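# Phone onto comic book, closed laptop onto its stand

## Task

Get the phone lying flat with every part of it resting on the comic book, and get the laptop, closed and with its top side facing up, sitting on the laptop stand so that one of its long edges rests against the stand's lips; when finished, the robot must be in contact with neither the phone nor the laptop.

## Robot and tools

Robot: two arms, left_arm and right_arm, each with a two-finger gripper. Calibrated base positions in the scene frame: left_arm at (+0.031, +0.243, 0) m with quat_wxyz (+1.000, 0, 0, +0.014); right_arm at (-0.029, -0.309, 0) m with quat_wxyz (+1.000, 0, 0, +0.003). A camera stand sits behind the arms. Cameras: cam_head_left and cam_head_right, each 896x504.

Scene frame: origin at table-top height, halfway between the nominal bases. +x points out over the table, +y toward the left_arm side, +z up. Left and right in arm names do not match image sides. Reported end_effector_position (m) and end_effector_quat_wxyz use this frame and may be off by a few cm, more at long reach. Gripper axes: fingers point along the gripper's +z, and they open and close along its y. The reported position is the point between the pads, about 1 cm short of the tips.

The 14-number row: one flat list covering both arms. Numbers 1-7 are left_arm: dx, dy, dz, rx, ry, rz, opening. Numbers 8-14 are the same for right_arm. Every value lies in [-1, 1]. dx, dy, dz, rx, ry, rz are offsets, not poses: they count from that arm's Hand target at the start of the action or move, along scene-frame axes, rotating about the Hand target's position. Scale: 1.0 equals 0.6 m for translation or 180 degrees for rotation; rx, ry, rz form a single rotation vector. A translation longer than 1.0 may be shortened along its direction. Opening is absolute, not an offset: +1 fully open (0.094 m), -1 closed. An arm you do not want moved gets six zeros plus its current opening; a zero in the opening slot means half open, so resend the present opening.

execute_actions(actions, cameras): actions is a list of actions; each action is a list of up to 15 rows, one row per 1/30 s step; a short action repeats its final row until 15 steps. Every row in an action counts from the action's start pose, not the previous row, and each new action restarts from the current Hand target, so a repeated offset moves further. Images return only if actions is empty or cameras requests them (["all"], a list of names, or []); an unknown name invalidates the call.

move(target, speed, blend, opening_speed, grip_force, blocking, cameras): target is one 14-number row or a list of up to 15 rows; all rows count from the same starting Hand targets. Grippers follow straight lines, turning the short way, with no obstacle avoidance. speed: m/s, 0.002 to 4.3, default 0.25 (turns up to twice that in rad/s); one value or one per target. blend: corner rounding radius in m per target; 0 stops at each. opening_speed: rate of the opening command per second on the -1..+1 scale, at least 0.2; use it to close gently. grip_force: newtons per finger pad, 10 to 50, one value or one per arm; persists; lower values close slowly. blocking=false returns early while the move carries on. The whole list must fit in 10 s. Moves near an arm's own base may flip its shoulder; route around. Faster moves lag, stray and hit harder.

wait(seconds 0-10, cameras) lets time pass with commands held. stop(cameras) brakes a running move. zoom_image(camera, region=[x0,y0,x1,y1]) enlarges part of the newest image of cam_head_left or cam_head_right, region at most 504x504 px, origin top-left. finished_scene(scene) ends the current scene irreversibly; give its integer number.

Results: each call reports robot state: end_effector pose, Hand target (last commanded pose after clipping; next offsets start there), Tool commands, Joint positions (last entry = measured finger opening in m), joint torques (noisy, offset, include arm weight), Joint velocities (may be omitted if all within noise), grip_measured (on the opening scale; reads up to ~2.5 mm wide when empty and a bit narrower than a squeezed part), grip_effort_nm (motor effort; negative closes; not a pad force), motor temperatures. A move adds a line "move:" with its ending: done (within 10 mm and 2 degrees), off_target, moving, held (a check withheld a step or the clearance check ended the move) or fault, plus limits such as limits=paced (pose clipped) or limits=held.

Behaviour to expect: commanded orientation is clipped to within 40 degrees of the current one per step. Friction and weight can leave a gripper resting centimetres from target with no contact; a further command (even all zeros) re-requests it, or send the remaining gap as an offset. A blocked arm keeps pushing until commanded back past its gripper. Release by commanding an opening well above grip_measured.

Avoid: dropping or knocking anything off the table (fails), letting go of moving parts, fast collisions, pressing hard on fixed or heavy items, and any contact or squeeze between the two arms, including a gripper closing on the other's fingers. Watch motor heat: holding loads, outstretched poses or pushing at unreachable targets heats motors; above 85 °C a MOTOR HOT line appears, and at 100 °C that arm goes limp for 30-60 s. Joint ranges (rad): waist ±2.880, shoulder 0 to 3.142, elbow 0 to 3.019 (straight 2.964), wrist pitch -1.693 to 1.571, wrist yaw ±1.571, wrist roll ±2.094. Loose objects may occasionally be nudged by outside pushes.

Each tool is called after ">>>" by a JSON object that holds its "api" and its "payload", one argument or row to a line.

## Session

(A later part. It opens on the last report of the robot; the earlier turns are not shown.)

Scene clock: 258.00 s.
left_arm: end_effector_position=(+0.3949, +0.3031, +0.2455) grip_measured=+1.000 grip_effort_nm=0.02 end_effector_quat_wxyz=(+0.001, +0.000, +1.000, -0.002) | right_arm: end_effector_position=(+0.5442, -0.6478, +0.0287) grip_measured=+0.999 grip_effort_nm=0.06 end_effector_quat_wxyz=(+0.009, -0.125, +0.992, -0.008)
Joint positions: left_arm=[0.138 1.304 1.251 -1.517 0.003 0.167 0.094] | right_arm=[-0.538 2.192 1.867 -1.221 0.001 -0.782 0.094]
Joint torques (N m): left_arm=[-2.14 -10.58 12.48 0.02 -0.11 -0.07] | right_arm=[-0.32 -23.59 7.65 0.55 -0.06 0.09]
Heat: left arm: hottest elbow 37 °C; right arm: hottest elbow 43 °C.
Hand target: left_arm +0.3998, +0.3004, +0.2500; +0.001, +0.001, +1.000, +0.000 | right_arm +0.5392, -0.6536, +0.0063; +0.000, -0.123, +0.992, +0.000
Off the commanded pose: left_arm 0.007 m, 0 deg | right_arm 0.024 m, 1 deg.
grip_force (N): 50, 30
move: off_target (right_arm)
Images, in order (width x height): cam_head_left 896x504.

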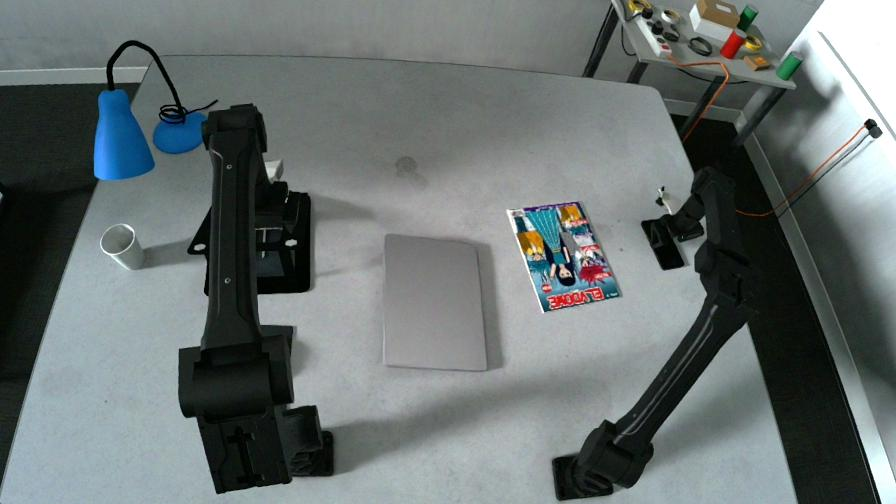

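>>> {"api": "move", "payload": {
  "target": [0,0,0,0,0,0,1,-0.01,0,-0.025,0,0,0,1],
  "speed": 0.06,
  "cameras": ["cam_head_left"]
}}

>>> {"api": "zoom_image", "payload": {
  "camera": "cam_head_left",
  "region": [620, 200, 710, 290]
}}

Scene clock: 266.77 s.
left_arm: end_effector_position=(+0.3949, +0.3031, +0.2455) grip_measured=+1.000 grip_effort_nm=0.02 end_effector_quat_wxyz=(+0.001, +0.000, +1.000, -0.002) | right_arm: end_effector_position=(+0.5423, -0.6498, +0.0187) grip_measured=+0.999 grip_effort_nm=0.06 end_effector_quat_wxyz=(+0.014, -0.125, +0.992, -0.011)
Joint positions: left_arm=[0.138 1.304 1.251 -1.517 0.003 0.167 0.094] | right_arm=[-0.542 2.193 1.839 -1.181 0.001 -0.787 0.094]
Joint torques (N m): left_arm=[-1.67 -9.88 12.44 -0.14 -0.11 -0.05] | right_arm=[-0.32 -23.24 6.89 0.57 -0.05 0.09]
Heat: left arm: hottest elbow 37 °C; right arm: hottest elbow 42 °C.
Hand target: left_arm +0.3998, +0.3004, +0.2500; +0.001, +0.001, +1.000, +0.000 | right_arm +0.5334, -0.6536, -0.0085; +0.000, -0.123, +0.992, +0.000
Off the commanded pose: left_arm 0.007 m, 0 deg | right_arm 0.029 m, 2 deg.
grip_force (N): 50, 30
move: off_target (right_arm)
Images, in order (width x height): cam_head_left 896x504.

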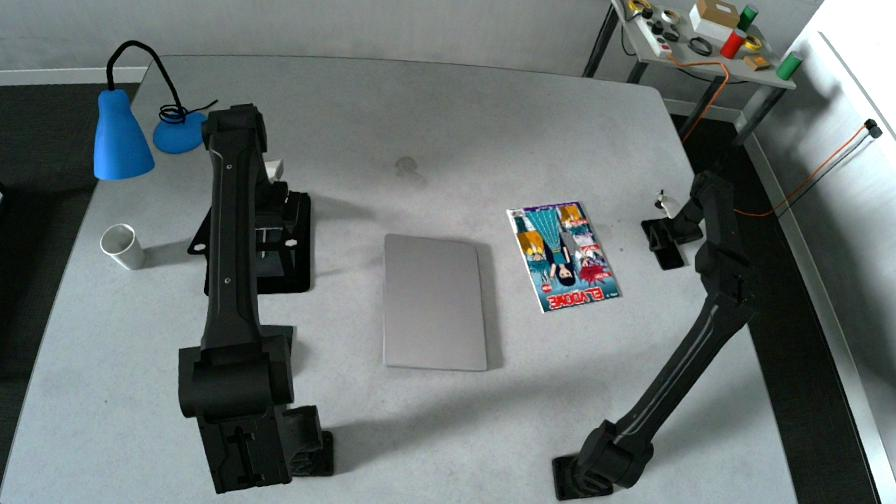

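Scaled by 5.600.

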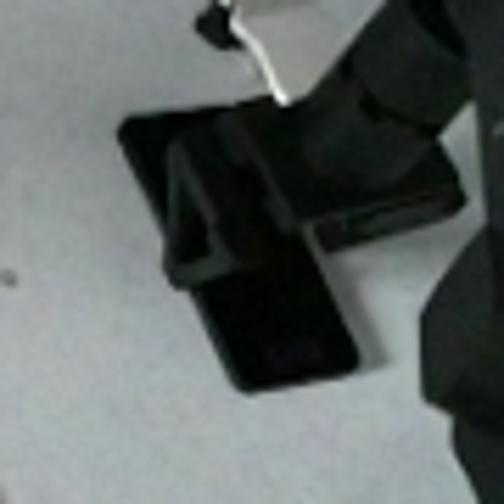

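>>> {"api": "move", "payload": {
  "target": [0,0,0,0,0,0,1,0,0,0.012,0,0,0,0],
  "opening_speed": 0.5,
  "cameras": ["cam_head_left"]
}}

>>> {"api": "zoom_image", "payload": {
  "camera": "cam_head_left",
  "region": [620, 200, 710, 290]
}}

Scene clock: 271.07 s.
left_arm: end_effector_position=(+0.3949, +0.3031, +0.2455) grip_measured=+1.000 grip_effort_nm=0.02 end_effector_quat_wxyz=(+0.001, +0.000, +1.000, -0.002) | right_arm: end_effector_position=(+0.5424, -0.6497, +0.0187) grip_measured=+0.566 grip_effort_nm=-0.67 end_effector_quat_wxyz=(+0.014, -0.125, +0.992, -0.011)
Joint positions: left_arm=[0.138 1.304 1.251 -1.517 0.003 0.167 0.094] | right_arm=[-0.542 2.193 1.839 -1.181 0 -0.788 0.074]
Joint torques (N m): left_arm=[-2.14 -10.93 12.44 -0.12 -0.09 -0.1] | right_arm=[-0.32 -23.71 7.38 0.09 -0.02 0.1]
Heat: left arm: hottest elbow 37 °C; right arm: hottest elbow 41 °C.
Hand target: left_arm +0.3998, +0.3004, +0.2500; +0.001, +0.001, +1.000, +0.000 | right_arm +0.5334, -0.6536, -0.0013; +0.000, -0.123, +0.992, +0.000
Off the commanded pose: left_arm 0.007 m, 0 deg | right_arm 0.022 m, 2 deg.
grip_force (N): 50, 30
move: off_target (right_arm)
Images, in order (width x height): cam_head_left 896x504.

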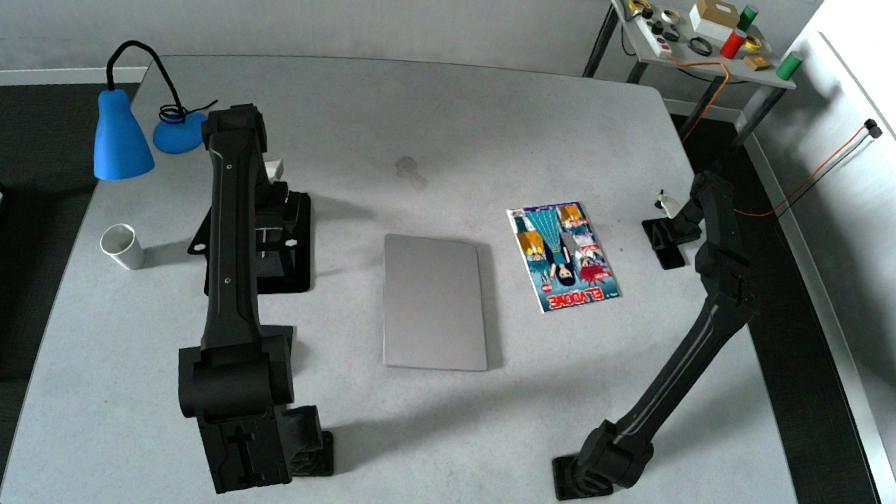

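Scaled by 5.600.

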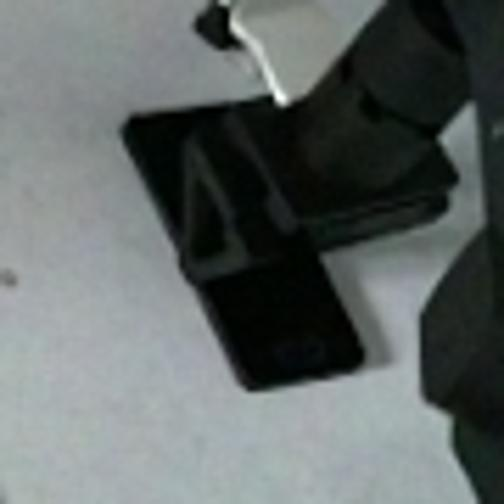

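>>> {"api": "move", "payload": {
  "target": [
    [0,0,0,0,0,0,1,0.0,0.0,0.15,0,0,0,0],
    [0,0,0,0,0,0,1,-0.028,0.417,0.2,0,0,0,0]
  ],
  "speed": 0.12,
  "blend": 0.03,
  "cameras": ["all"]
}}

>>> {"api": "zoom_image", "payload": {
  "camera": "cam_head_left",
  "region": [480, 180, 660, 330]
}}

>>> {"api": "zoom_image", "payload": {
  "camera": "cam_head_right",
  "region": [480, 180, 680, 330]
}}

Scene clock: 277.97 s.
left_arm: end_effector_position=(+0.3949, +0.3031, +0.2455) grip_measured=+1.000 grip_effort_nm=0.02 end_effector_quat_wxyz=(+0.001, +0.000, +1.000, -0.002) | right_arm: end_effector_position=(+0.5157, -0.4057, +0.1034) grip_measured=+0.566 grip_effort_nm=-0.67 end_effector_quat_wxyz=(-0.017, -0.124, +0.992, +0.006)
Joint positions: left_arm=[0.138 1.304 1.251 -1.517 0.003 0.167 0.094] | right_arm=[-0.18 1.873 1.552 -1.286 -0.001 -0.424 0.074]
Joint torques (N m): left_arm=[-2.32 -10.64 12.38 0.14 -0.14 -0.06] | right_arm=[0.85 -23.65 7.3 0.38 0.04 0.21]
Heat: left arm: hottest elbow 37 °C; right arm: hottest elbow 41 °C.
Hand target: left_arm +0.3998, +0.3004, +0.2500; +0.001, +0.001, +1.000, +0.000 | right_arm +0.5165, -0.4034, +0.1187; +0.000, -0.123, +0.992, +0.000
Off the commanded pose: left_arm 0.007 m, 0 deg | right_arm 0.016 m, 2 deg.
grip_force (N): 50, 30
move: off_target (right_arm)

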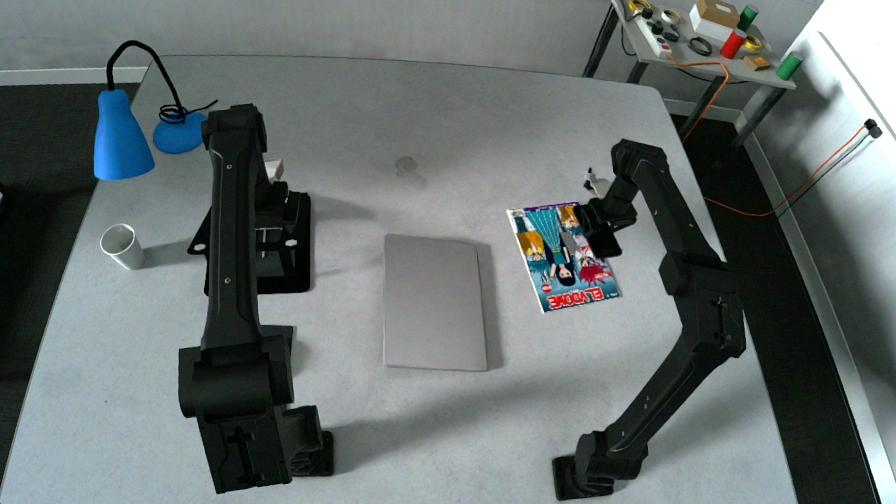

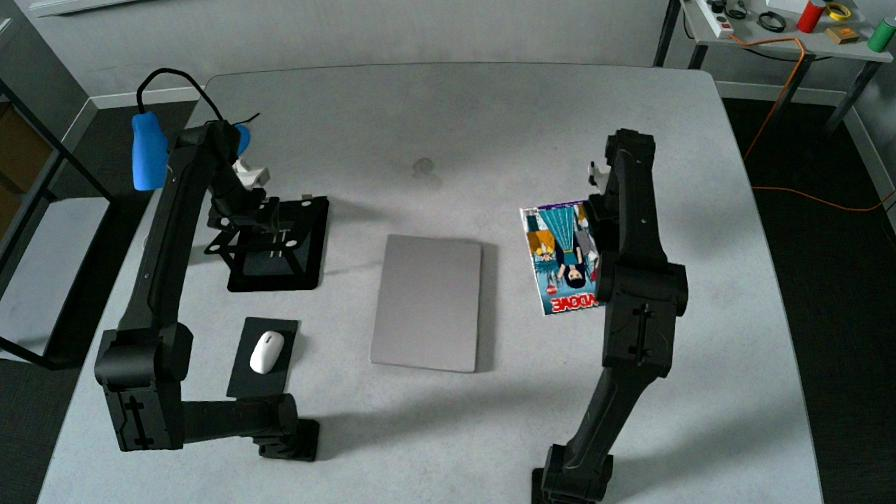

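Scaled by 2.800.

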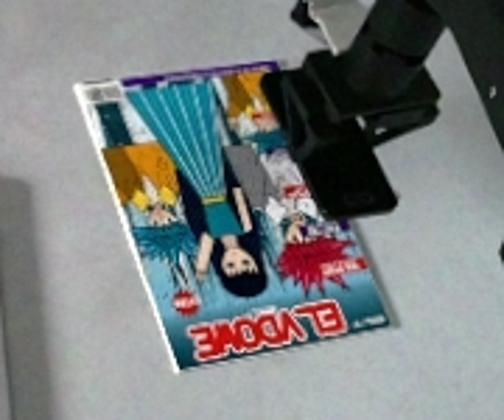

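Scaled by 2.520.

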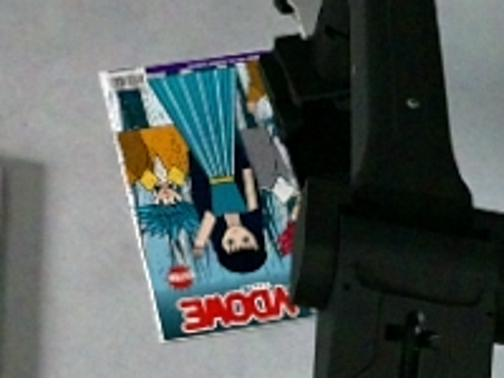

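>>> {"api": "move", "payload": {
  "target": [
    [0,0,0,0,0,0,1,-0.01,0.115,0.0,0,0,0,0],
    [0,0,0,0,0,0,1,-0.01,0.115,-0.09,0,0,0,0]
  ],
  "speed": 0.1,
  "cameras": ["all"]
}}

>>> {"api": "zoom_image", "payload": {
  "camera": "cam_head_left",
  "region": [480, 180, 660, 330]
}}

>>> {"api": "zoom_image", "payload": {
  "camera": "cam_head_right",
  "region": [480, 180, 680, 330]
}}

Scene clock: 284.47 s.
left_arm: end_effector_position=(+0.3949, +0.3031, +0.2455) grip_measured=+1.000 grip_effort_nm=0.02 end_effector_quat_wxyz=(+0.001, +0.000, +1.000, -0.002) | right_arm: end_effector_position=(+0.5108, -0.3376, +0.0750) grip_measured=+0.566 grip_effort_nm=-0.67 end_effector_quat_wxyz=(+0.005, -0.123, +0.992, +0.000)
Joint positions: left_arm=[0.138 1.304 1.251 -1.517 0.003 0.167 0.094] | right_arm=[-0.057 1.841 1.425 -1.144 -0.001 -0.299 0.074]
Joint torques (N m): left_arm=[-2.55 -10.34 12.41 -0.05 -0.13 -0.01] | right_arm=[1.03 -19.49 7.15 0.54 0.07 0.22]
Motor temperatures (°C): left_arm=[23 26 37 24 27 24 27] | right_arm=[27 39 40 25 24 23 25]
Heat: left arm: hottest elbow 37 °C; right arm: hottest elbow 40 °C.
Hand target: left_arm +0.3998, +0.3004, +0.2500; +0.001, +0.001, +1.000, +0.000 | right_arm +0.5105, -0.3344, +0.0645; +0.000, -0.123, +0.992, +0.000
Off the commanded pose: left_arm 0.007 m, 0 deg | right_arm 0.011 m, 1 deg.
grip_force (N): 50, 30
move: off_target (right_arm)

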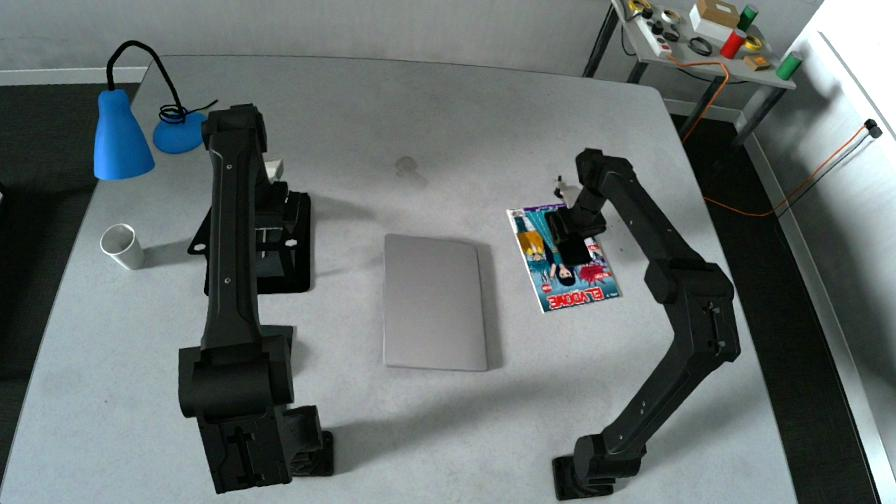

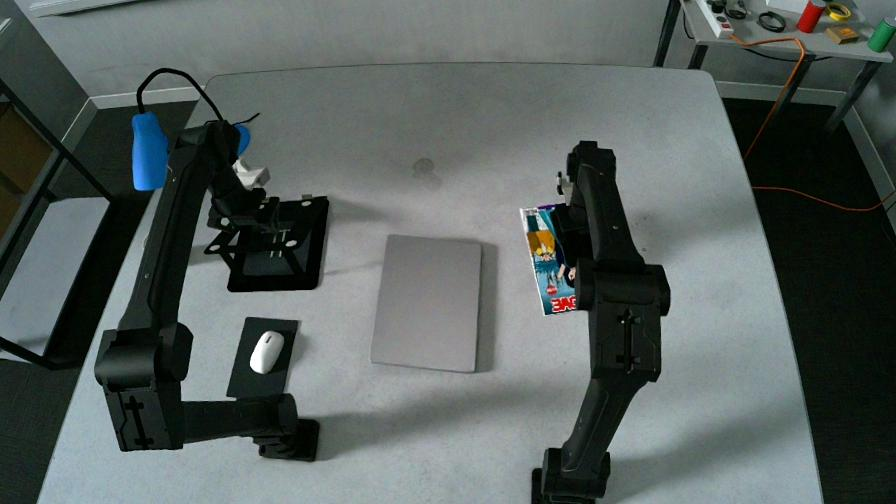

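Scaled by 2.800.

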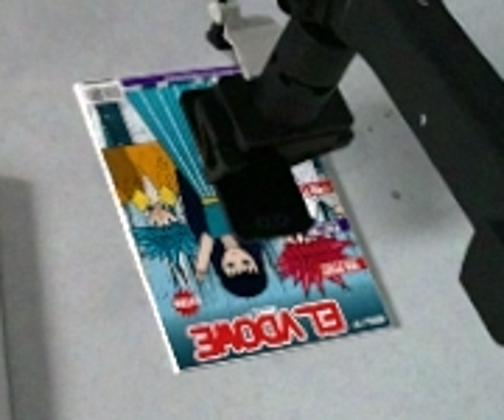

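Scaled by 2.520.

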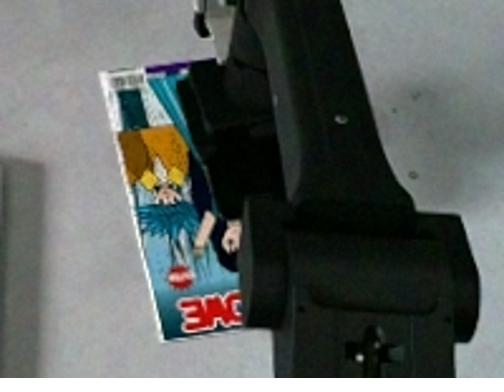

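>>> {"api": "move", "payload": {
  "target": [0,0,0,0,0,0,1,0,0,-0.07,0,0,0,0],
  "speed": 0.06
}}

>>> {"api": "move", "payload": {
  "target": [0,0,0,0,0,0,1,0,0,-0.017,0,0,0,0],
  "speed": 0.04,
  "cameras": ["cam_head_left"]
}}

>>> {"api": "zoom_image", "payload": {
  "camera": "cam_head_left",
  "region": [500, 190, 620, 290]
}}

Scene clock: 289.70 s.
left_arm: end_effector_position=(+0.3949, +0.3031, +0.2455) grip_measured=+1.000 grip_effort_nm=0.02 end_effector_quat_wxyz=(+0.001, +0.000, +1.000, -0.002) | right_arm: end_effector_position=(+0.5112, -0.3376, +0.0318) grip_measured=+0.566 grip_effort_nm=-0.67 end_effector_quat_wxyz=(+0.004, -0.123, +0.992, +0.000)
Joint positions: left_arm=[0.138 1.304 1.251 -1.517 0.003 0.167 0.094] | right_arm=[-0.057 1.893 1.378 -1.047 -0.001 -0.299 0.074]
Joint torques (N m): left_arm=[-2.61 -10.34 12.52 -0.06 -0.09 -0.07] | right_arm=[1.03 -19.78 6.78 0.51 0.06 0.22]
Heat: left arm: hottest elbow 37 °C; right arm: hottest elbow 39 °C.
Hand target: left_arm +0.3998, +0.3004, +0.2500; +0.001, +0.001, +1.000, +0.000 | right_arm +0.5105, -0.3344, +0.0226; +0.000, -0.123, +0.992, +0.000
Off the commanded pose: left_arm 0.007 m, 0 deg | right_arm 0.010 m, 0 deg.
grip_force (N): 50, 30
move: done

Scene clock: 290.67 s.
left_arm: end_effector_position=(+0.3949, +0.3031, +0.2455) grip_measured=+1.000 grip_effort_nm=0.02 end_effector_quat_wxyz=(+0.001, +0.000, +1.000, -0.002) | right_arm: end_effector_position=(+0.5116, -0.3376, +0.0225) grip_measured=+0.566 grip_effort_nm=-0.67 end_effector_quat_wxyz=(+0.005, -0.123, +0.992, +0.000)
Joint positions: left_arm=[0.138 1.304 1.251 -1.517 0.003 0.167 0.094] | right_arm=[-0.057 1.906 1.369 -1.024 -0.001 -0.299 0.074]
Joint torques (N m): left_arm=[-2.2 -11.22 12.48 -0.02 -0.09 -0.11] | right_arm=[1.03 -18.84 6.61 0.46 0.07 0.22]
Heat: left arm: hottest elbow 37 °C; right arm: hottest elbow 39 °C.
Hand target: left_arm +0.3998, +0.3004, +0.2500; +0.001, +0.001, +1.000, +0.000 | right_arm +0.5104, -0.3344, +0.0124; +0.000, -0.123, +0.992, +0.000
Off the commanded pose: left_arm 0.007 m, 0 deg | right_arm 0.011 m, 1 deg.
grip_force (N): 50, 30
move: off_target (right_arm)
Images, in order (width x height): cam_head_left 896x504.

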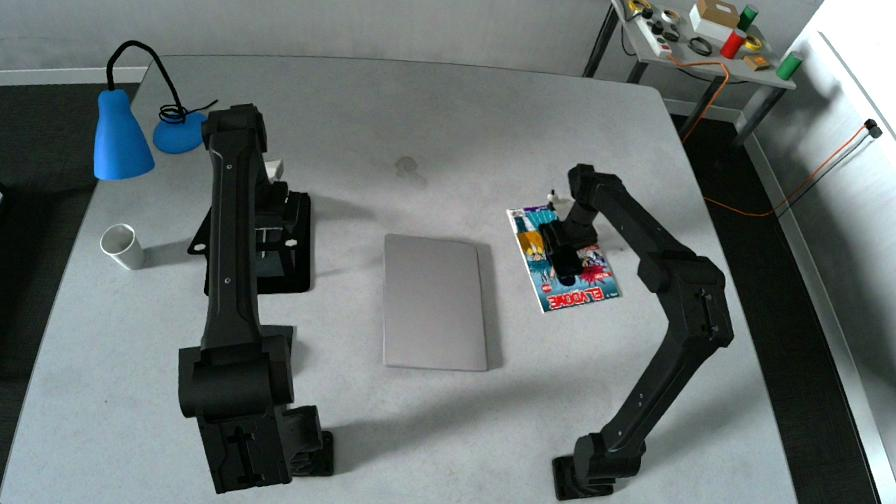

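Scaled by 4.200.

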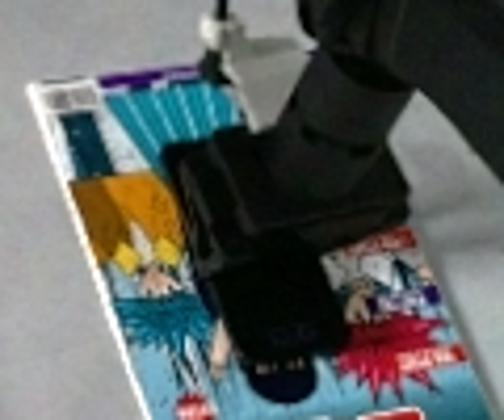

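>>> {"api": "move", "payload": {
  "target": [0,0,0,0,0,0,1,0,0,-0.017,0,0,0,0],
  "speed": 0.03
}}

>>> {"api": "move", "payload": {
  "target": [0,0,0,0,0,0,1,0,0,-0.017,0,0,0,0],
  "speed": 0.03,
  "cameras": ["cam_head_left"]
}}

>>> {"api": "zoom_image", "payload": {
  "camera": "cam_head_left",
  "region": [500, 190, 620, 290]
}}

Scene clock: 293.27 s.
left_arm: end_effector_position=(+0.3949, +0.3031, +0.2455) grip_measured=+1.000 grip_effort_nm=0.02 end_effector_quat_wxyz=(+0.001, +0.000, +1.000, -0.002) | right_arm: end_effector_position=(+0.5150, -0.3378, +0.0193) grip_measured=+0.566 grip_effort_nm=-0.67 end_effector_quat_wxyz=(+0.012, -0.123, +0.992, -0.001)
Joint positions: left_arm=[0.138 1.304 1.251 -1.517 0.003 0.167 0.094] | right_arm=[-0.057 1.91 1.366 -1.003 -0.001 -0.298 0.074]
Joint torques (N m): left_arm=[-1.73 -10.7 12.45 -0.03 -0.1 -0.06] | right_arm=[0.97 -18.73 6.22 0.62 0.07 0.21]
Heat: left arm: hottest elbow 37 °C; right arm: hottest elbow 39 °C.
Hand target: left_arm +0.3998, +0.3004, +0.2500; +0.001, +0.001, +1.000, +0.000 | right_arm +0.5104, -0.3344, +0.0022; +0.000, -0.123, +0.992, +0.000
Off the commanded pose: left_arm 0.007 m, 0 deg | right_arm 0.018 m, 1 deg.
grip_force (N): 50, 30
move: off_target (right_arm)

Scene clock: 294.03 s.
left_arm: end_effector_position=(+0.3949, +0.3031, +0.2455) grip_measured=+1.000 grip_effort_nm=0.02 end_effector_quat_wxyz=(+0.001, +0.000, +1.000, -0.002) | right_arm: end_effector_position=(+0.5160, -0.3378, +0.0181) grip_measured=+0.566 grip_effort_nm=-0.67 end_effector_quat_wxyz=(+0.015, -0.123, +0.992, -0.002)
Joint positions: left_arm=[0.138 1.304 1.251 -1.517 0.003 0.167 0.094] | right_arm=[-0.057 1.91 1.362 -0.992 -0.001 -0.298 0.074]
Joint torques (N m): left_arm=[-2.26 -9.88 12.34 -0.13 -0.1 -0.08] | right_arm=[0.97 -17.61 5.81 1.06 0.07 0.22]
Heat: left arm: hottest elbow 37 °C; right arm: hottest elbow 39 °C.
Hand target: left_arm +0.3998, +0.3004, +0.2500; +0.001, +0.001, +1.000, +0.000 | right_arm +0.5104, -0.3344, -0.0080; +0.000, -0.123, +0.992, +0.000
Off the commanded pose: left_arm 0.007 m, 0 deg | right_arm 0.027 m, 2 deg.
grip_force (N): 50, 30
move: off_target (right_arm)
Images, in order (width x height): cam_head_left 896x504.

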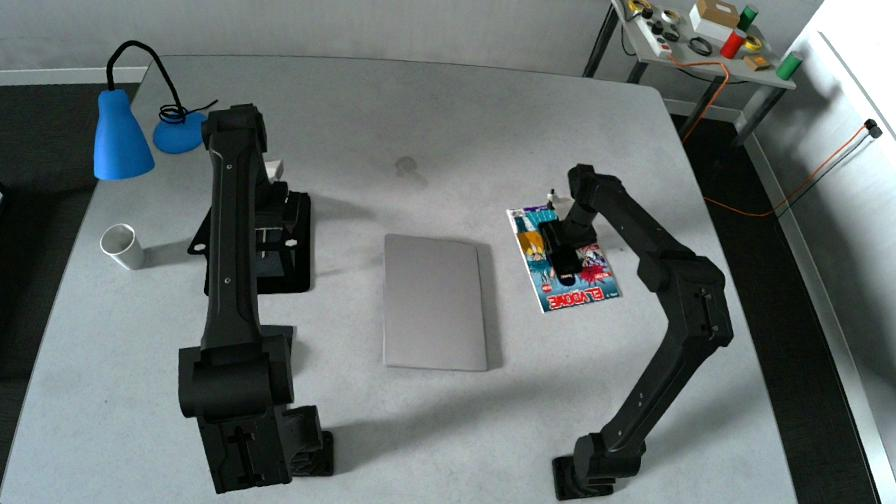

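Scaled by 4.200.

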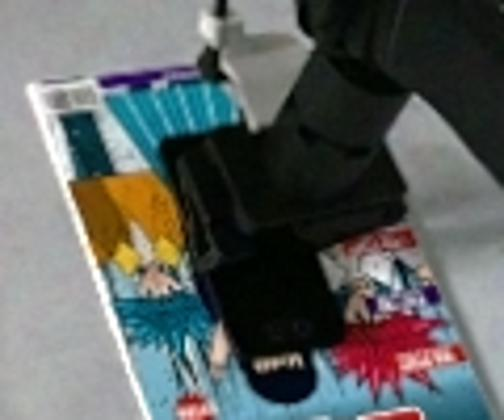

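>>> {"api": "move", "payload": {
  "target": [
    [0,0,0,0,0,0,1,0.006,0,0.03,0,0,0,0],
    [0,0,0,0,0,0,1,0.006,0,0.03,0,0,0,1]
  ],
  "speed": 0.05,
  "opening_speed": 0.6
}}

>>> {"api": "move", "payload": {
  "target": [0,0,0,0,0,0,1,0,0,0.25,0,0,0,1],
  "speed": 0.15
}}

>>> {"api": "move", "payload": {
  "target": [0,0,0,0,0,0,1,-0.35,-0.05,0.1,0,0,0,1],
  "cameras": ["all"]
}}

>>> {"api": "zoom_image", "payload": {
  "camera": "cam_head_left",
  "region": [480, 180, 660, 330]
}}

Scene clock: 300.00 s.
left_arm: end_effector_position=(+0.3949, +0.3031, +0.2455) grip_measured=+1.000 grip_effort_nm=0.02 end_effector_quat_wxyz=(+0.001, +0.000, +1.000, -0.002) | right_arm: end_effector_position=(+0.5143, -0.3383, +0.0180) grip_measured=+0.998 grip_effort_nm=0.08 end_effector_quat_wxyz=(+0.012, -0.121, +0.993, -0.003)
Joint positions: left_arm=[0.138 1.304 1.251 -1.517 0.003 0.167 0.094] | right_arm=[-0.057 1.91 1.362 -0.999 0.002 -0.295 0.094]
Joint torques (N m): left_arm=[-2.08 -10.17 12.44 -0.05 -0.14 -0.11] | right_arm=[1.03 -18.96 7.92 -0.25 -0.04 0.19]
Heat: left arm: hottest elbow 37 °C; right arm: hottest shoulder 38 °C.
Hand target: left_arm +0.3998, +0.3004, +0.2500; +0.001, +0.001, +1.000, +0.000 | right_arm +0.5140, -0.3345, +0.0100; +0.000, -0.123, +0.992, +0.000
Off the commanded pose: left_arm 0.007 m, 0 deg | right_arm 0.009 m, 1 deg.
grip_force (N): 50, 30
move: done

Scene clock: 301.67 s.
left_arm: end_effector_position=(+0.3949, +0.3031, +0.2455) grip_measured=+1.000 grip_effort_nm=0.02 end_effector_quat_wxyz=(+0.001, +0.000, +1.000, -0.002) | right_arm: end_effector_position=(+0.4954, -0.3372, +0.1344) grip_measured=+0.999 grip_effort_nm=0.07 end_effector_quat_wxyz=(-0.028, -0.121, +0.992, +0.004)
Joint positions: left_arm=[0.138 1.304 1.251 -1.517 0.003 0.167 0.094] | right_arm=[-0.057 1.792 1.519 -1.354 0.001 -0.295 0.094]
Joint torques (N m): left_arm=[-3.08 -11.34 12.52 -0.17 -0.12 -0.1] | right_arm=[1.03 -20.31 12.14 -0.08 -0.02 0.18]
Heat: left arm: hottest elbow 37 °C; right arm: hottest shoulder 38 °C.
Hand target: left_arm +0.3998, +0.3004, +0.2500; +0.001, +0.001, +1.000, +0.000 | right_arm +0.5141, -0.3345, +0.1601; +0.000, -0.123, +0.992, +0.000
Off the commanded pose: left_arm 0.007 m, 0 deg | right_arm 0.032 m, 3 deg.
grip_force (N): 50, 30
move: off_target (right_arm)

Scene clock: 303.40 s.
left_arm: end_effector_position=(+0.3949, +0.3031, +0.2455) grip_measured=+1.000 grip_effort_nm=0.02 end_effector_quat_wxyz=(+0.001, +0.000, +1.000, -0.002) | right_arm: end_effector_position=(+0.3114, -0.3611, +0.2243) grip_measured=+0.999 grip_effort_nm=0.07 end_effector_quat_wxyz=(+0.010, -0.125, +0.992, -0.003)
Joint positions: left_arm=[0.138 1.304 1.251 -1.517 0.003 0.167 0.094] | right_arm=[-0.154 1.229 1.13 -1.451 0.001 -0.4 0.094]
Joint torques (N m): left_arm=[-2.14 -10.46 12.51 -0.06 -0.16 -0.09] | right_arm=[-0.26 -10.75 7.27 -0.2 -0.02 0.08]
Heat: left arm: hottest elbow 37 °C; right arm: hottest shoulder 38 °C.
Hand target: left_arm +0.3998, +0.3004, +0.2500; +0.001, +0.001, +1.000, +0.000 | right_arm +0.3041, -0.3644, +0.2201; +0.000, -0.123, +0.992, +0.000
Off the commanded pose: left_arm 0.007 m, 0 deg | right_arm 0.009 m, 1 deg.
grip_force (N): 50, 30
move: done

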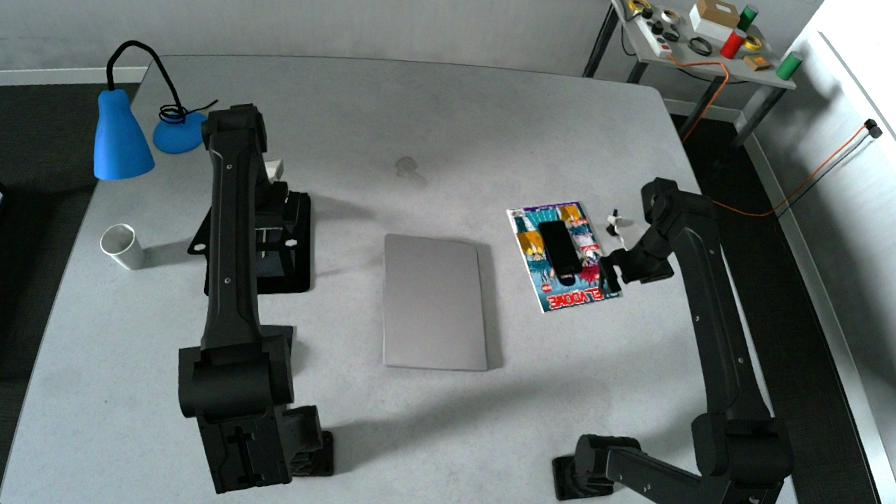

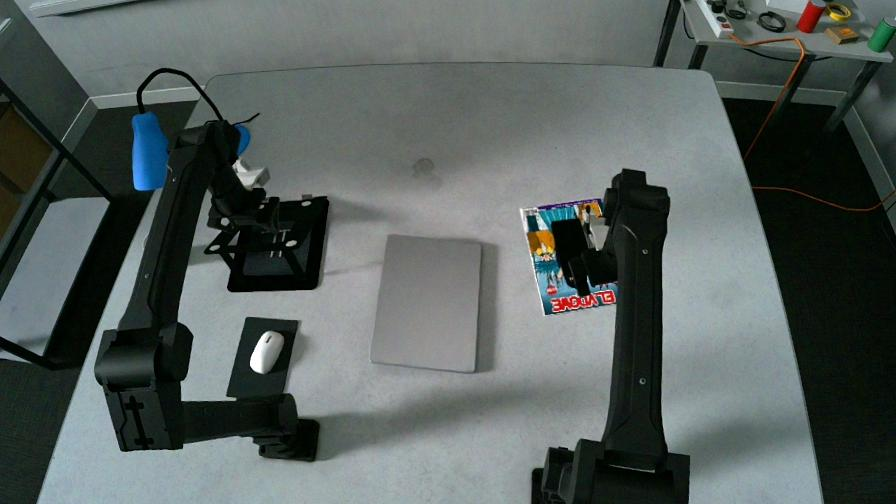

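Scaled by 2.800.

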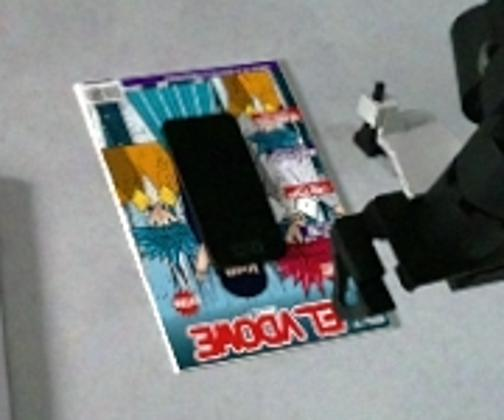

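>>> {"api": "move", "payload": {
  "target": [0.284,-0.359,-0.217,0,0,0,-0.95,-0.257,0.449,-0.167,0,0,0,-0.95],
  "cameras": ["all"]
}}

>>> {"api": "zoom_image", "payload": {
  "camera": "cam_head_left",
  "region": [330, 170, 530, 420]
}}

>>> {"api": "zoom_image", "payload": {
  "camera": "cam_head_right",
  "region": [330, 170, 530, 420]
}}

Scene clock: 370.97 s.
left_arm: end_effector_position=(+0.5462, +0.0945, +0.1001) grip_measured=-0.948 grip_effort_nm=-0.08 end_effector_quat_wxyz=(-0.029, +0.002, +1.000, +0.006) | right_arm: end_effector_position=(+0.1519, -0.0975, +0.1262) grip_measured=-0.949 grip_effort_nm=-0.08 end_effector_quat_wxyz=(+0.003, -0.120, +0.993, +0.004)
Joint positions: left_arm=[-0.307 1.849 1.507 -1.287 0.004 -0.274 0.002] | right_arm=[0.86 1.113 0.777 -1.224 -0.002 0.624 0.002]
Joint torques (N m): left_arm=[-1.96 -18.67 15.83 0.17 -0.16 -0.08] | right_arm=[1.49 -6.36 7.42 0.53 0.13 0.22]
Motor temperatures (°C): left_arm=[23 27 38 24 26 24 27] | right_arm=[27 34 36 25 24 23 25]
Heat: left arm: hottest elbow 38 °C; right arm: hottest elbow 36 °C.
Hand target: left_arm +0.5701, +0.0848, +0.1199; +0.001, +0.001, +1.000, +0.000 | right_arm +0.1498, -0.0950, +0.1199; +0.000, -0.123, +0.992, +0.000
Off the commanded pose: left_arm 0.032 m, 3 deg | right_arm 0.007 m, 1 deg.
grip_force (N): 50, 30
move: off_target (left_arm)

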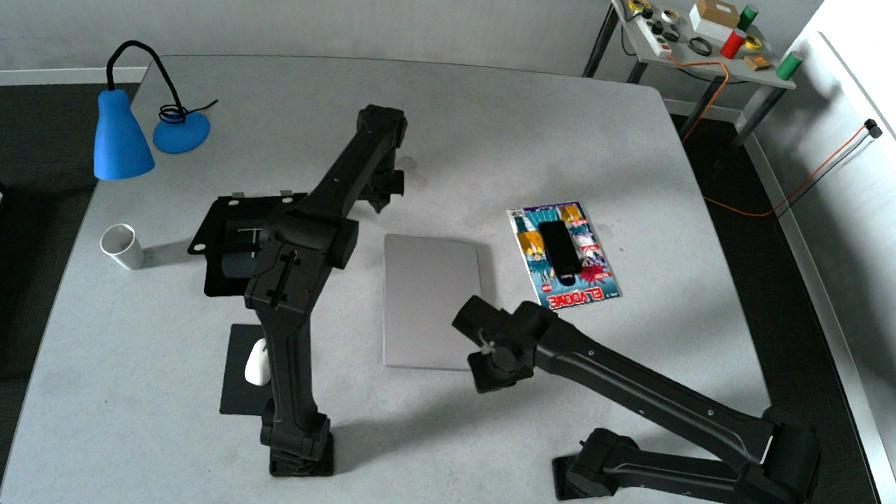

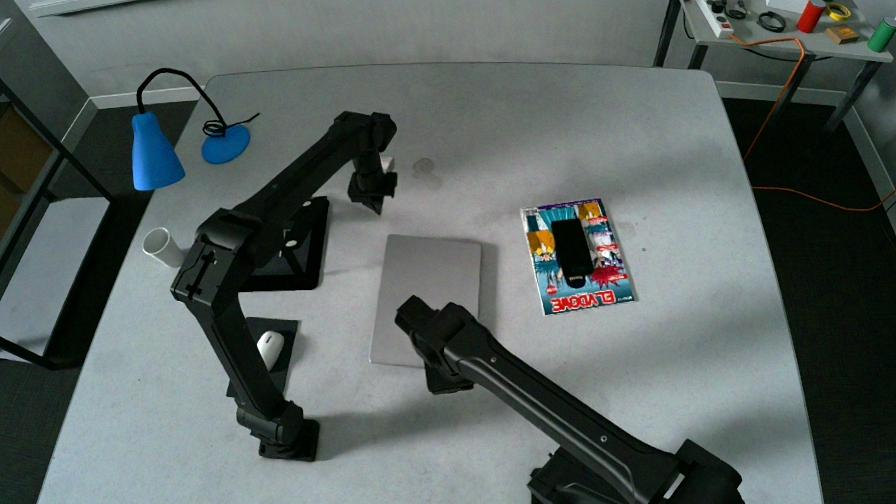

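Scaled by 2.016.

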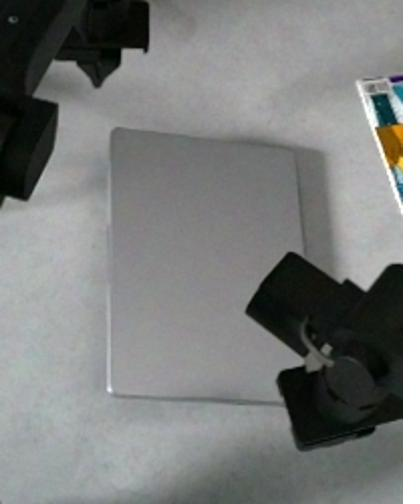

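Scaled by 2.016.

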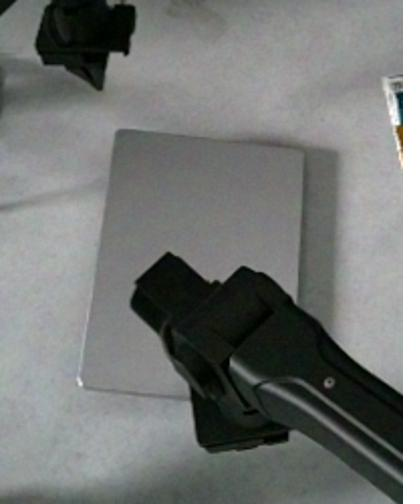

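>>> {"api": "move", "payload": {
  "target": [0.0,-0.06,-0.15,0,0,0,-0.95,0.0,0,-0.165,0,0,0,-0.95],
  "cameras": ["all"],
  "speed": 0.12
}}

>>> {"api": "zoom_image", "payload": {
  "camera": "cam_head_left",
  "region": [330, 170, 530, 420]
}}

>>> {"api": "zoom_image", "payload": {
  "camera": "cam_head_right",
  "region": [330, 170, 530, 420]
}}

Scene clock: 393.60 s.
left_arm: end_effector_position=(+0.5725, +0.0550, +0.0363) grip_measured=-0.948 grip_effort_nm=-0.08 end_effector_quat_wxyz=(+0.001, -0.001, +1.000, -0.002) | right_arm: end_effector_position=(+0.1547, -0.0942, +0.0287) grip_measured=-0.949 grip_effort_nm=-0.08 end_effector_quat_wxyz=(+0.005, -0.120, +0.993, +0.006)
Joint positions: left_arm=[-0.361 1.966 1.507 -1.108 0.003 -0.333 0.002] | right_arm=[0.86 1.281 0.614 -0.888 -0.002 0.624 0.002]
Joint torques (N m): left_arm=[-2.08 -19.78 8.64 0.84 -0.13 -0.07] | right_arm=[1.44 -7.3 5.81 0.64 0.14 0.22]
Heat: left arm: hottest elbow 37 °C; right arm: hottest elbow 36 °C.
Hand target: left_arm +0.5701, +0.0490, +0.0298; +0.001, +0.001, +1.000, +0.000 | right_arm +0.1499, -0.0950, +0.0209; +0.000, -0.123, +0.992, +0.000
Off the commanded pose: left_arm 0.009 m, 0 deg | right_arm 0.009 m, 1 deg.
grip_force (N): 50, 30
move: done

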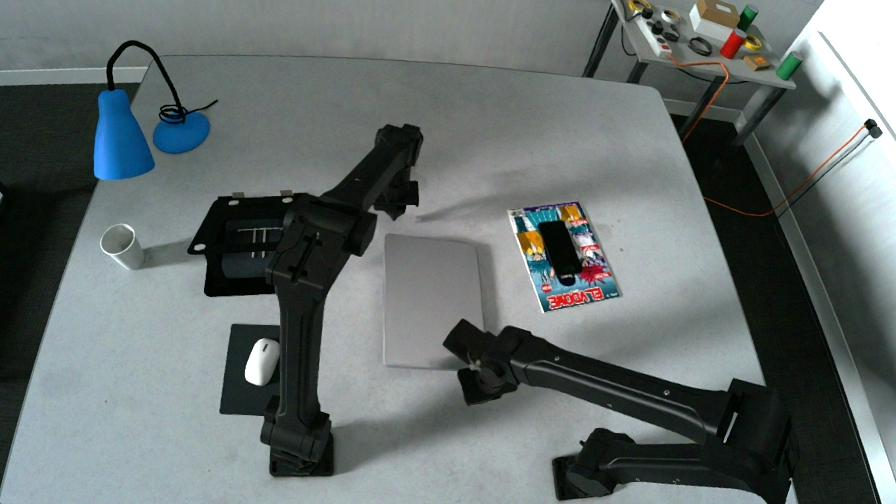

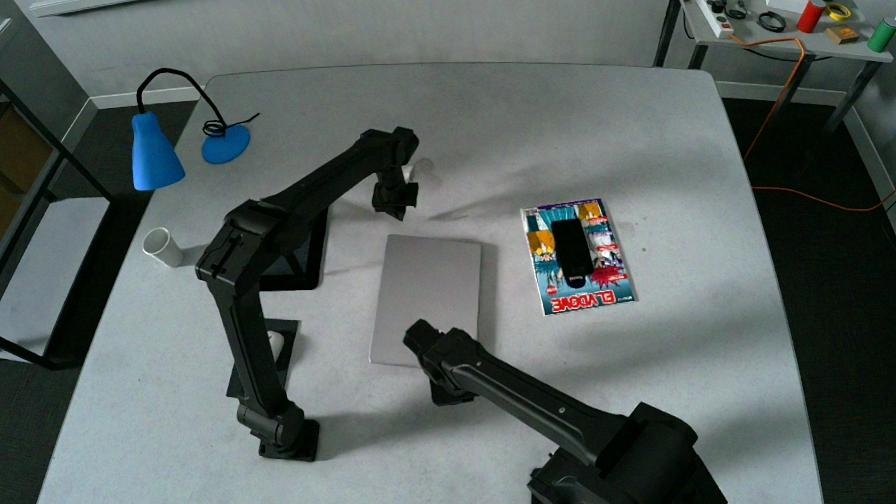

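Scaled by 2.016.

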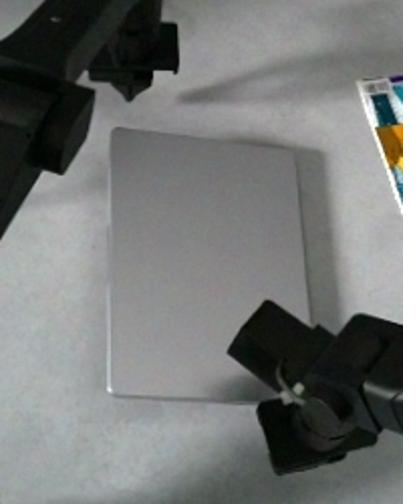

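Scaled by 2.016.

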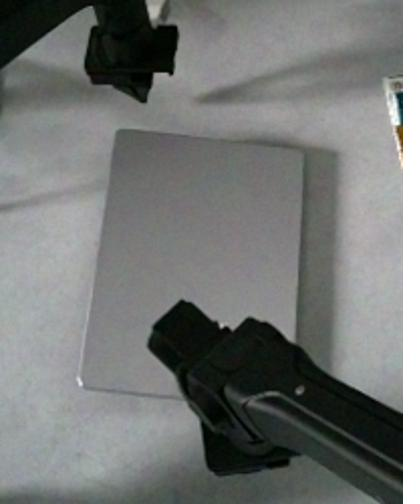

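>>> {"api": "move", "payload": {
  "target": [
    [0,0.011,-0.023,0,0,0,-0.95,0,-0.0443,-0.008,0,0,0,-0.95],
    [-0.04,0.011,-0.023,0,0,0,-0.95,0.0435,-0.0443,-0.008,0,0,0,-0.95],
    [-0.0892,0.0452,-0.023,0,0,0,-0.95,0.0925,-0.0785,-0.008,0,0,0,-0.95],
    [-0.1247,0.0872,-0.023,0,0,0,-0.95,0.128,-0.1205,-0.008,0,0,0,-0.95]
  ],
  "cameras": ["all"],
  "speed": 0.07,
  "blend": 0.01
}}

>>> {"api": "zoom_image", "payload": {
  "camera": "cam_head_left",
  "region": [330, 170, 530, 420]
}}

Scene clock: 407.77 s.
left_arm: end_effector_position=(+0.5036, +0.0973, +0.0142) grip_measured=-0.948 grip_effort_nm=-0.07 end_effector_quat_wxyz=(+0.004, -0.003, +1.000, +0.001) | right_arm: end_effector_position=(+0.2046, -0.1754, +0.0105) grip_measured=-0.949 grip_effort_nm=-0.08 end_effector_quat_wxyz=(-0.015, -0.126, +0.992, -0.007)
Joint positions: left_arm=[-0.327 1.818 1.207 -0.954 -0.004 -0.304 0.002] | right_arm=[0.518 1.32 0.586 -0.868 0.001 0.271 0.002]
Joint torques (N m): left_arm=[-1.79 -18.61 6.34 0.31 0.08 0.14] | right_arm=[-0.56 -6.95 9.32 0.49 0.05 0.11]
Heat: left arm: hottest elbow 36 °C; right arm: hottest elbow 36 °C.
Hand target: left_arm +0.4954, +0.1011, +0.0163; +0.001, +0.001, +1.000, +0.000 | right_arm +0.2267, -0.1673, +0.0162; +0.000, -0.123, +0.992, +0.000
Off the commanded pose: left_arm 0.009 m, 1 deg | right_arm 0.024 m, 2 deg.
grip_force (N): 50, 30
move: off_target (right_arm)

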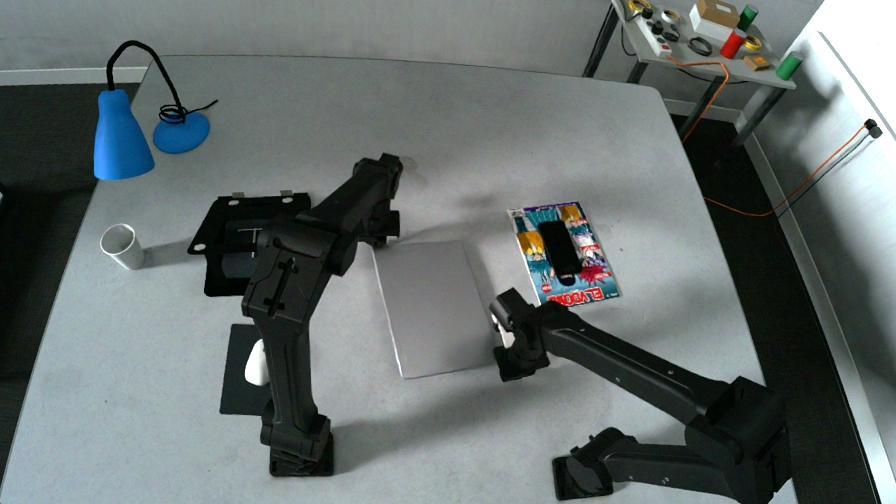

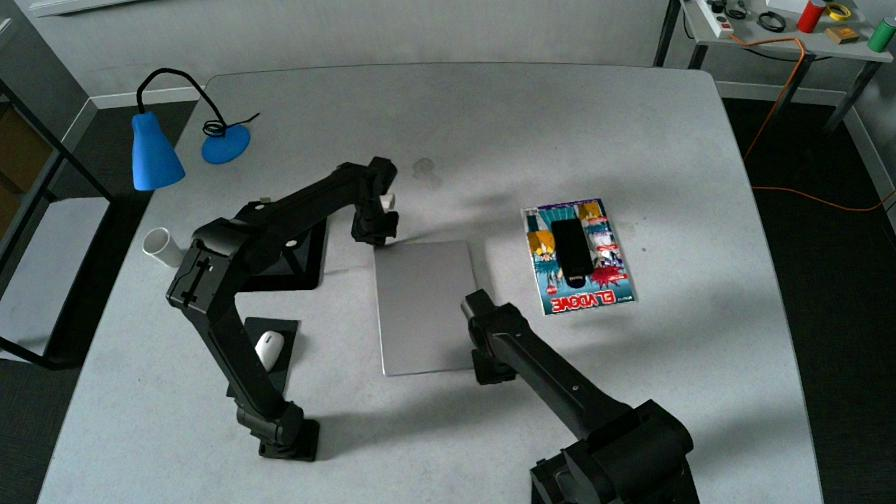

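Scaled by 2.016.

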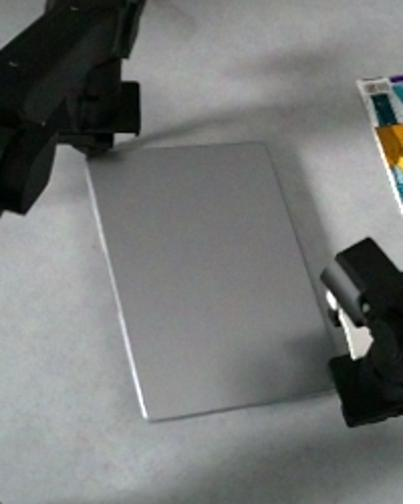

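>>> {"api": "move", "payload": {
  "target": [
    [0.041,0.0,0.0,0,0,0,-0.95,-0.0862,0.0,0,0,0,0,-0.95],
    [0.041,-0.0268,0.0,0,0,0,-0.95,-0.0862,0.0538,0,0,0,0,-0.95],
    [-0.0207,-0.0335,0,0,0,0,-0.95,-0.0062,0.0505,0,0,0,0,-0.95],
    [-0.0557,0.0015,0,0,0,0,-0.95,0.0288,0.0155,0,0,0,0,-0.95],
    [-0.0957,0.0298,0,0,0,0,-0.95,0.0688,-0.0128,0,0,0,0,-0.95],
    [-0.1407,0.0515,0,0,0,0,-0.95,0.1138,-0.0345,0,0,0,0,-0.95]
  ],
  "cameras": ["all"],
  "speed": 0.07,
  "blend": 0.008
}}

>>> {"api": "zoom_image", "payload": {
  "camera": "cam_head_left",
  "region": [330, 170, 530, 420]
}}

Scene clock: 422.03 s.
left_arm: end_effector_position=(+0.4211, +0.1343, +0.0177) grip_measured=-0.949 grip_effort_nm=-0.05 end_effector_quat_wxyz=(+0.006, -0.004, +1.000, +0.005) | right_arm: end_effector_position=(+0.2691, -0.1959, +0.0108) grip_measured=-0.949 grip_effort_nm=-0.06 end_effector_quat_wxyz=(-0.015, -0.122, +0.992, -0.006)
Joint positions: left_arm=[-0.304 1.614 0.934 -0.882 -0.012 -0.284 0.002] | right_arm=[0.363 1.449 0.715 -0.868 0.004 0.124 0.002]
Joint torques (N m): left_arm=[-1.79 -14.92 5.91 0.49 0.44 0.07] | right_arm=[0.03 -8.7 10.04 0.34 -0.08 0.07]
Heat: left arm: hottest elbow 35 °C; right arm: hottest elbow 36 °C.
Hand target: left_arm +0.4110, +0.1320, +0.0162; +0.001, +0.001, +1.000, +0.000 | right_arm +0.2949, -0.1881, +0.0162; +0.000, -0.123, +0.992, +0.000
Off the commanded pose: left_arm 0.010 m, 1 deg | right_arm 0.028 m, 2 deg.
grip_force (N): 50, 30
move: off_target (right_arm)

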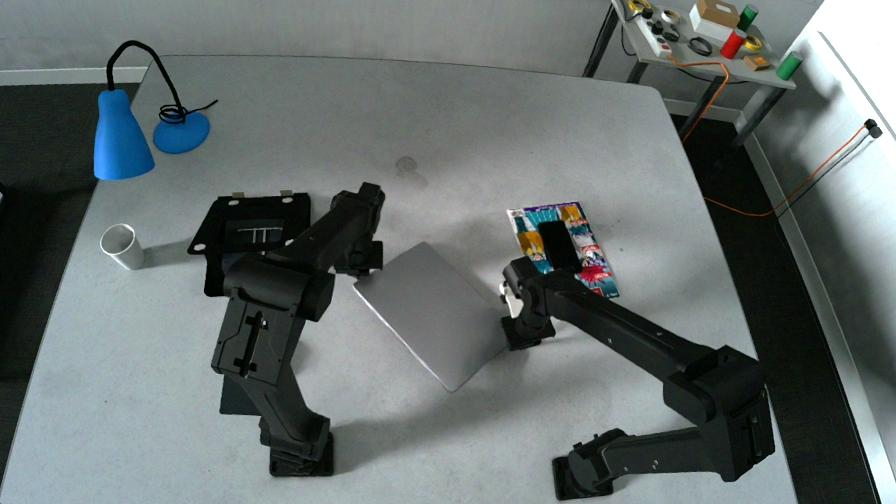

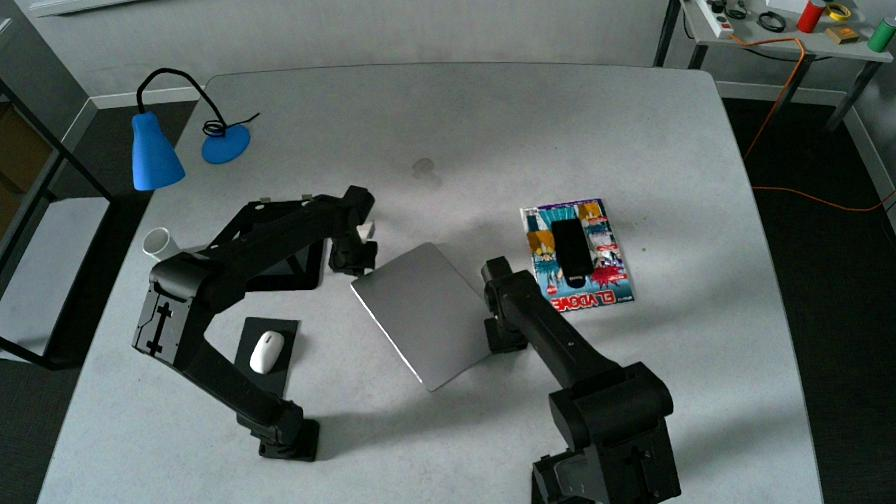

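Scaled by 2.016.

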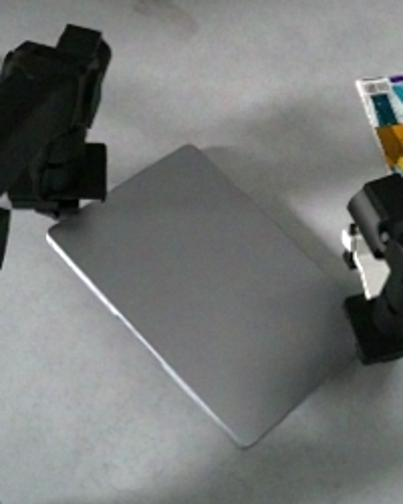

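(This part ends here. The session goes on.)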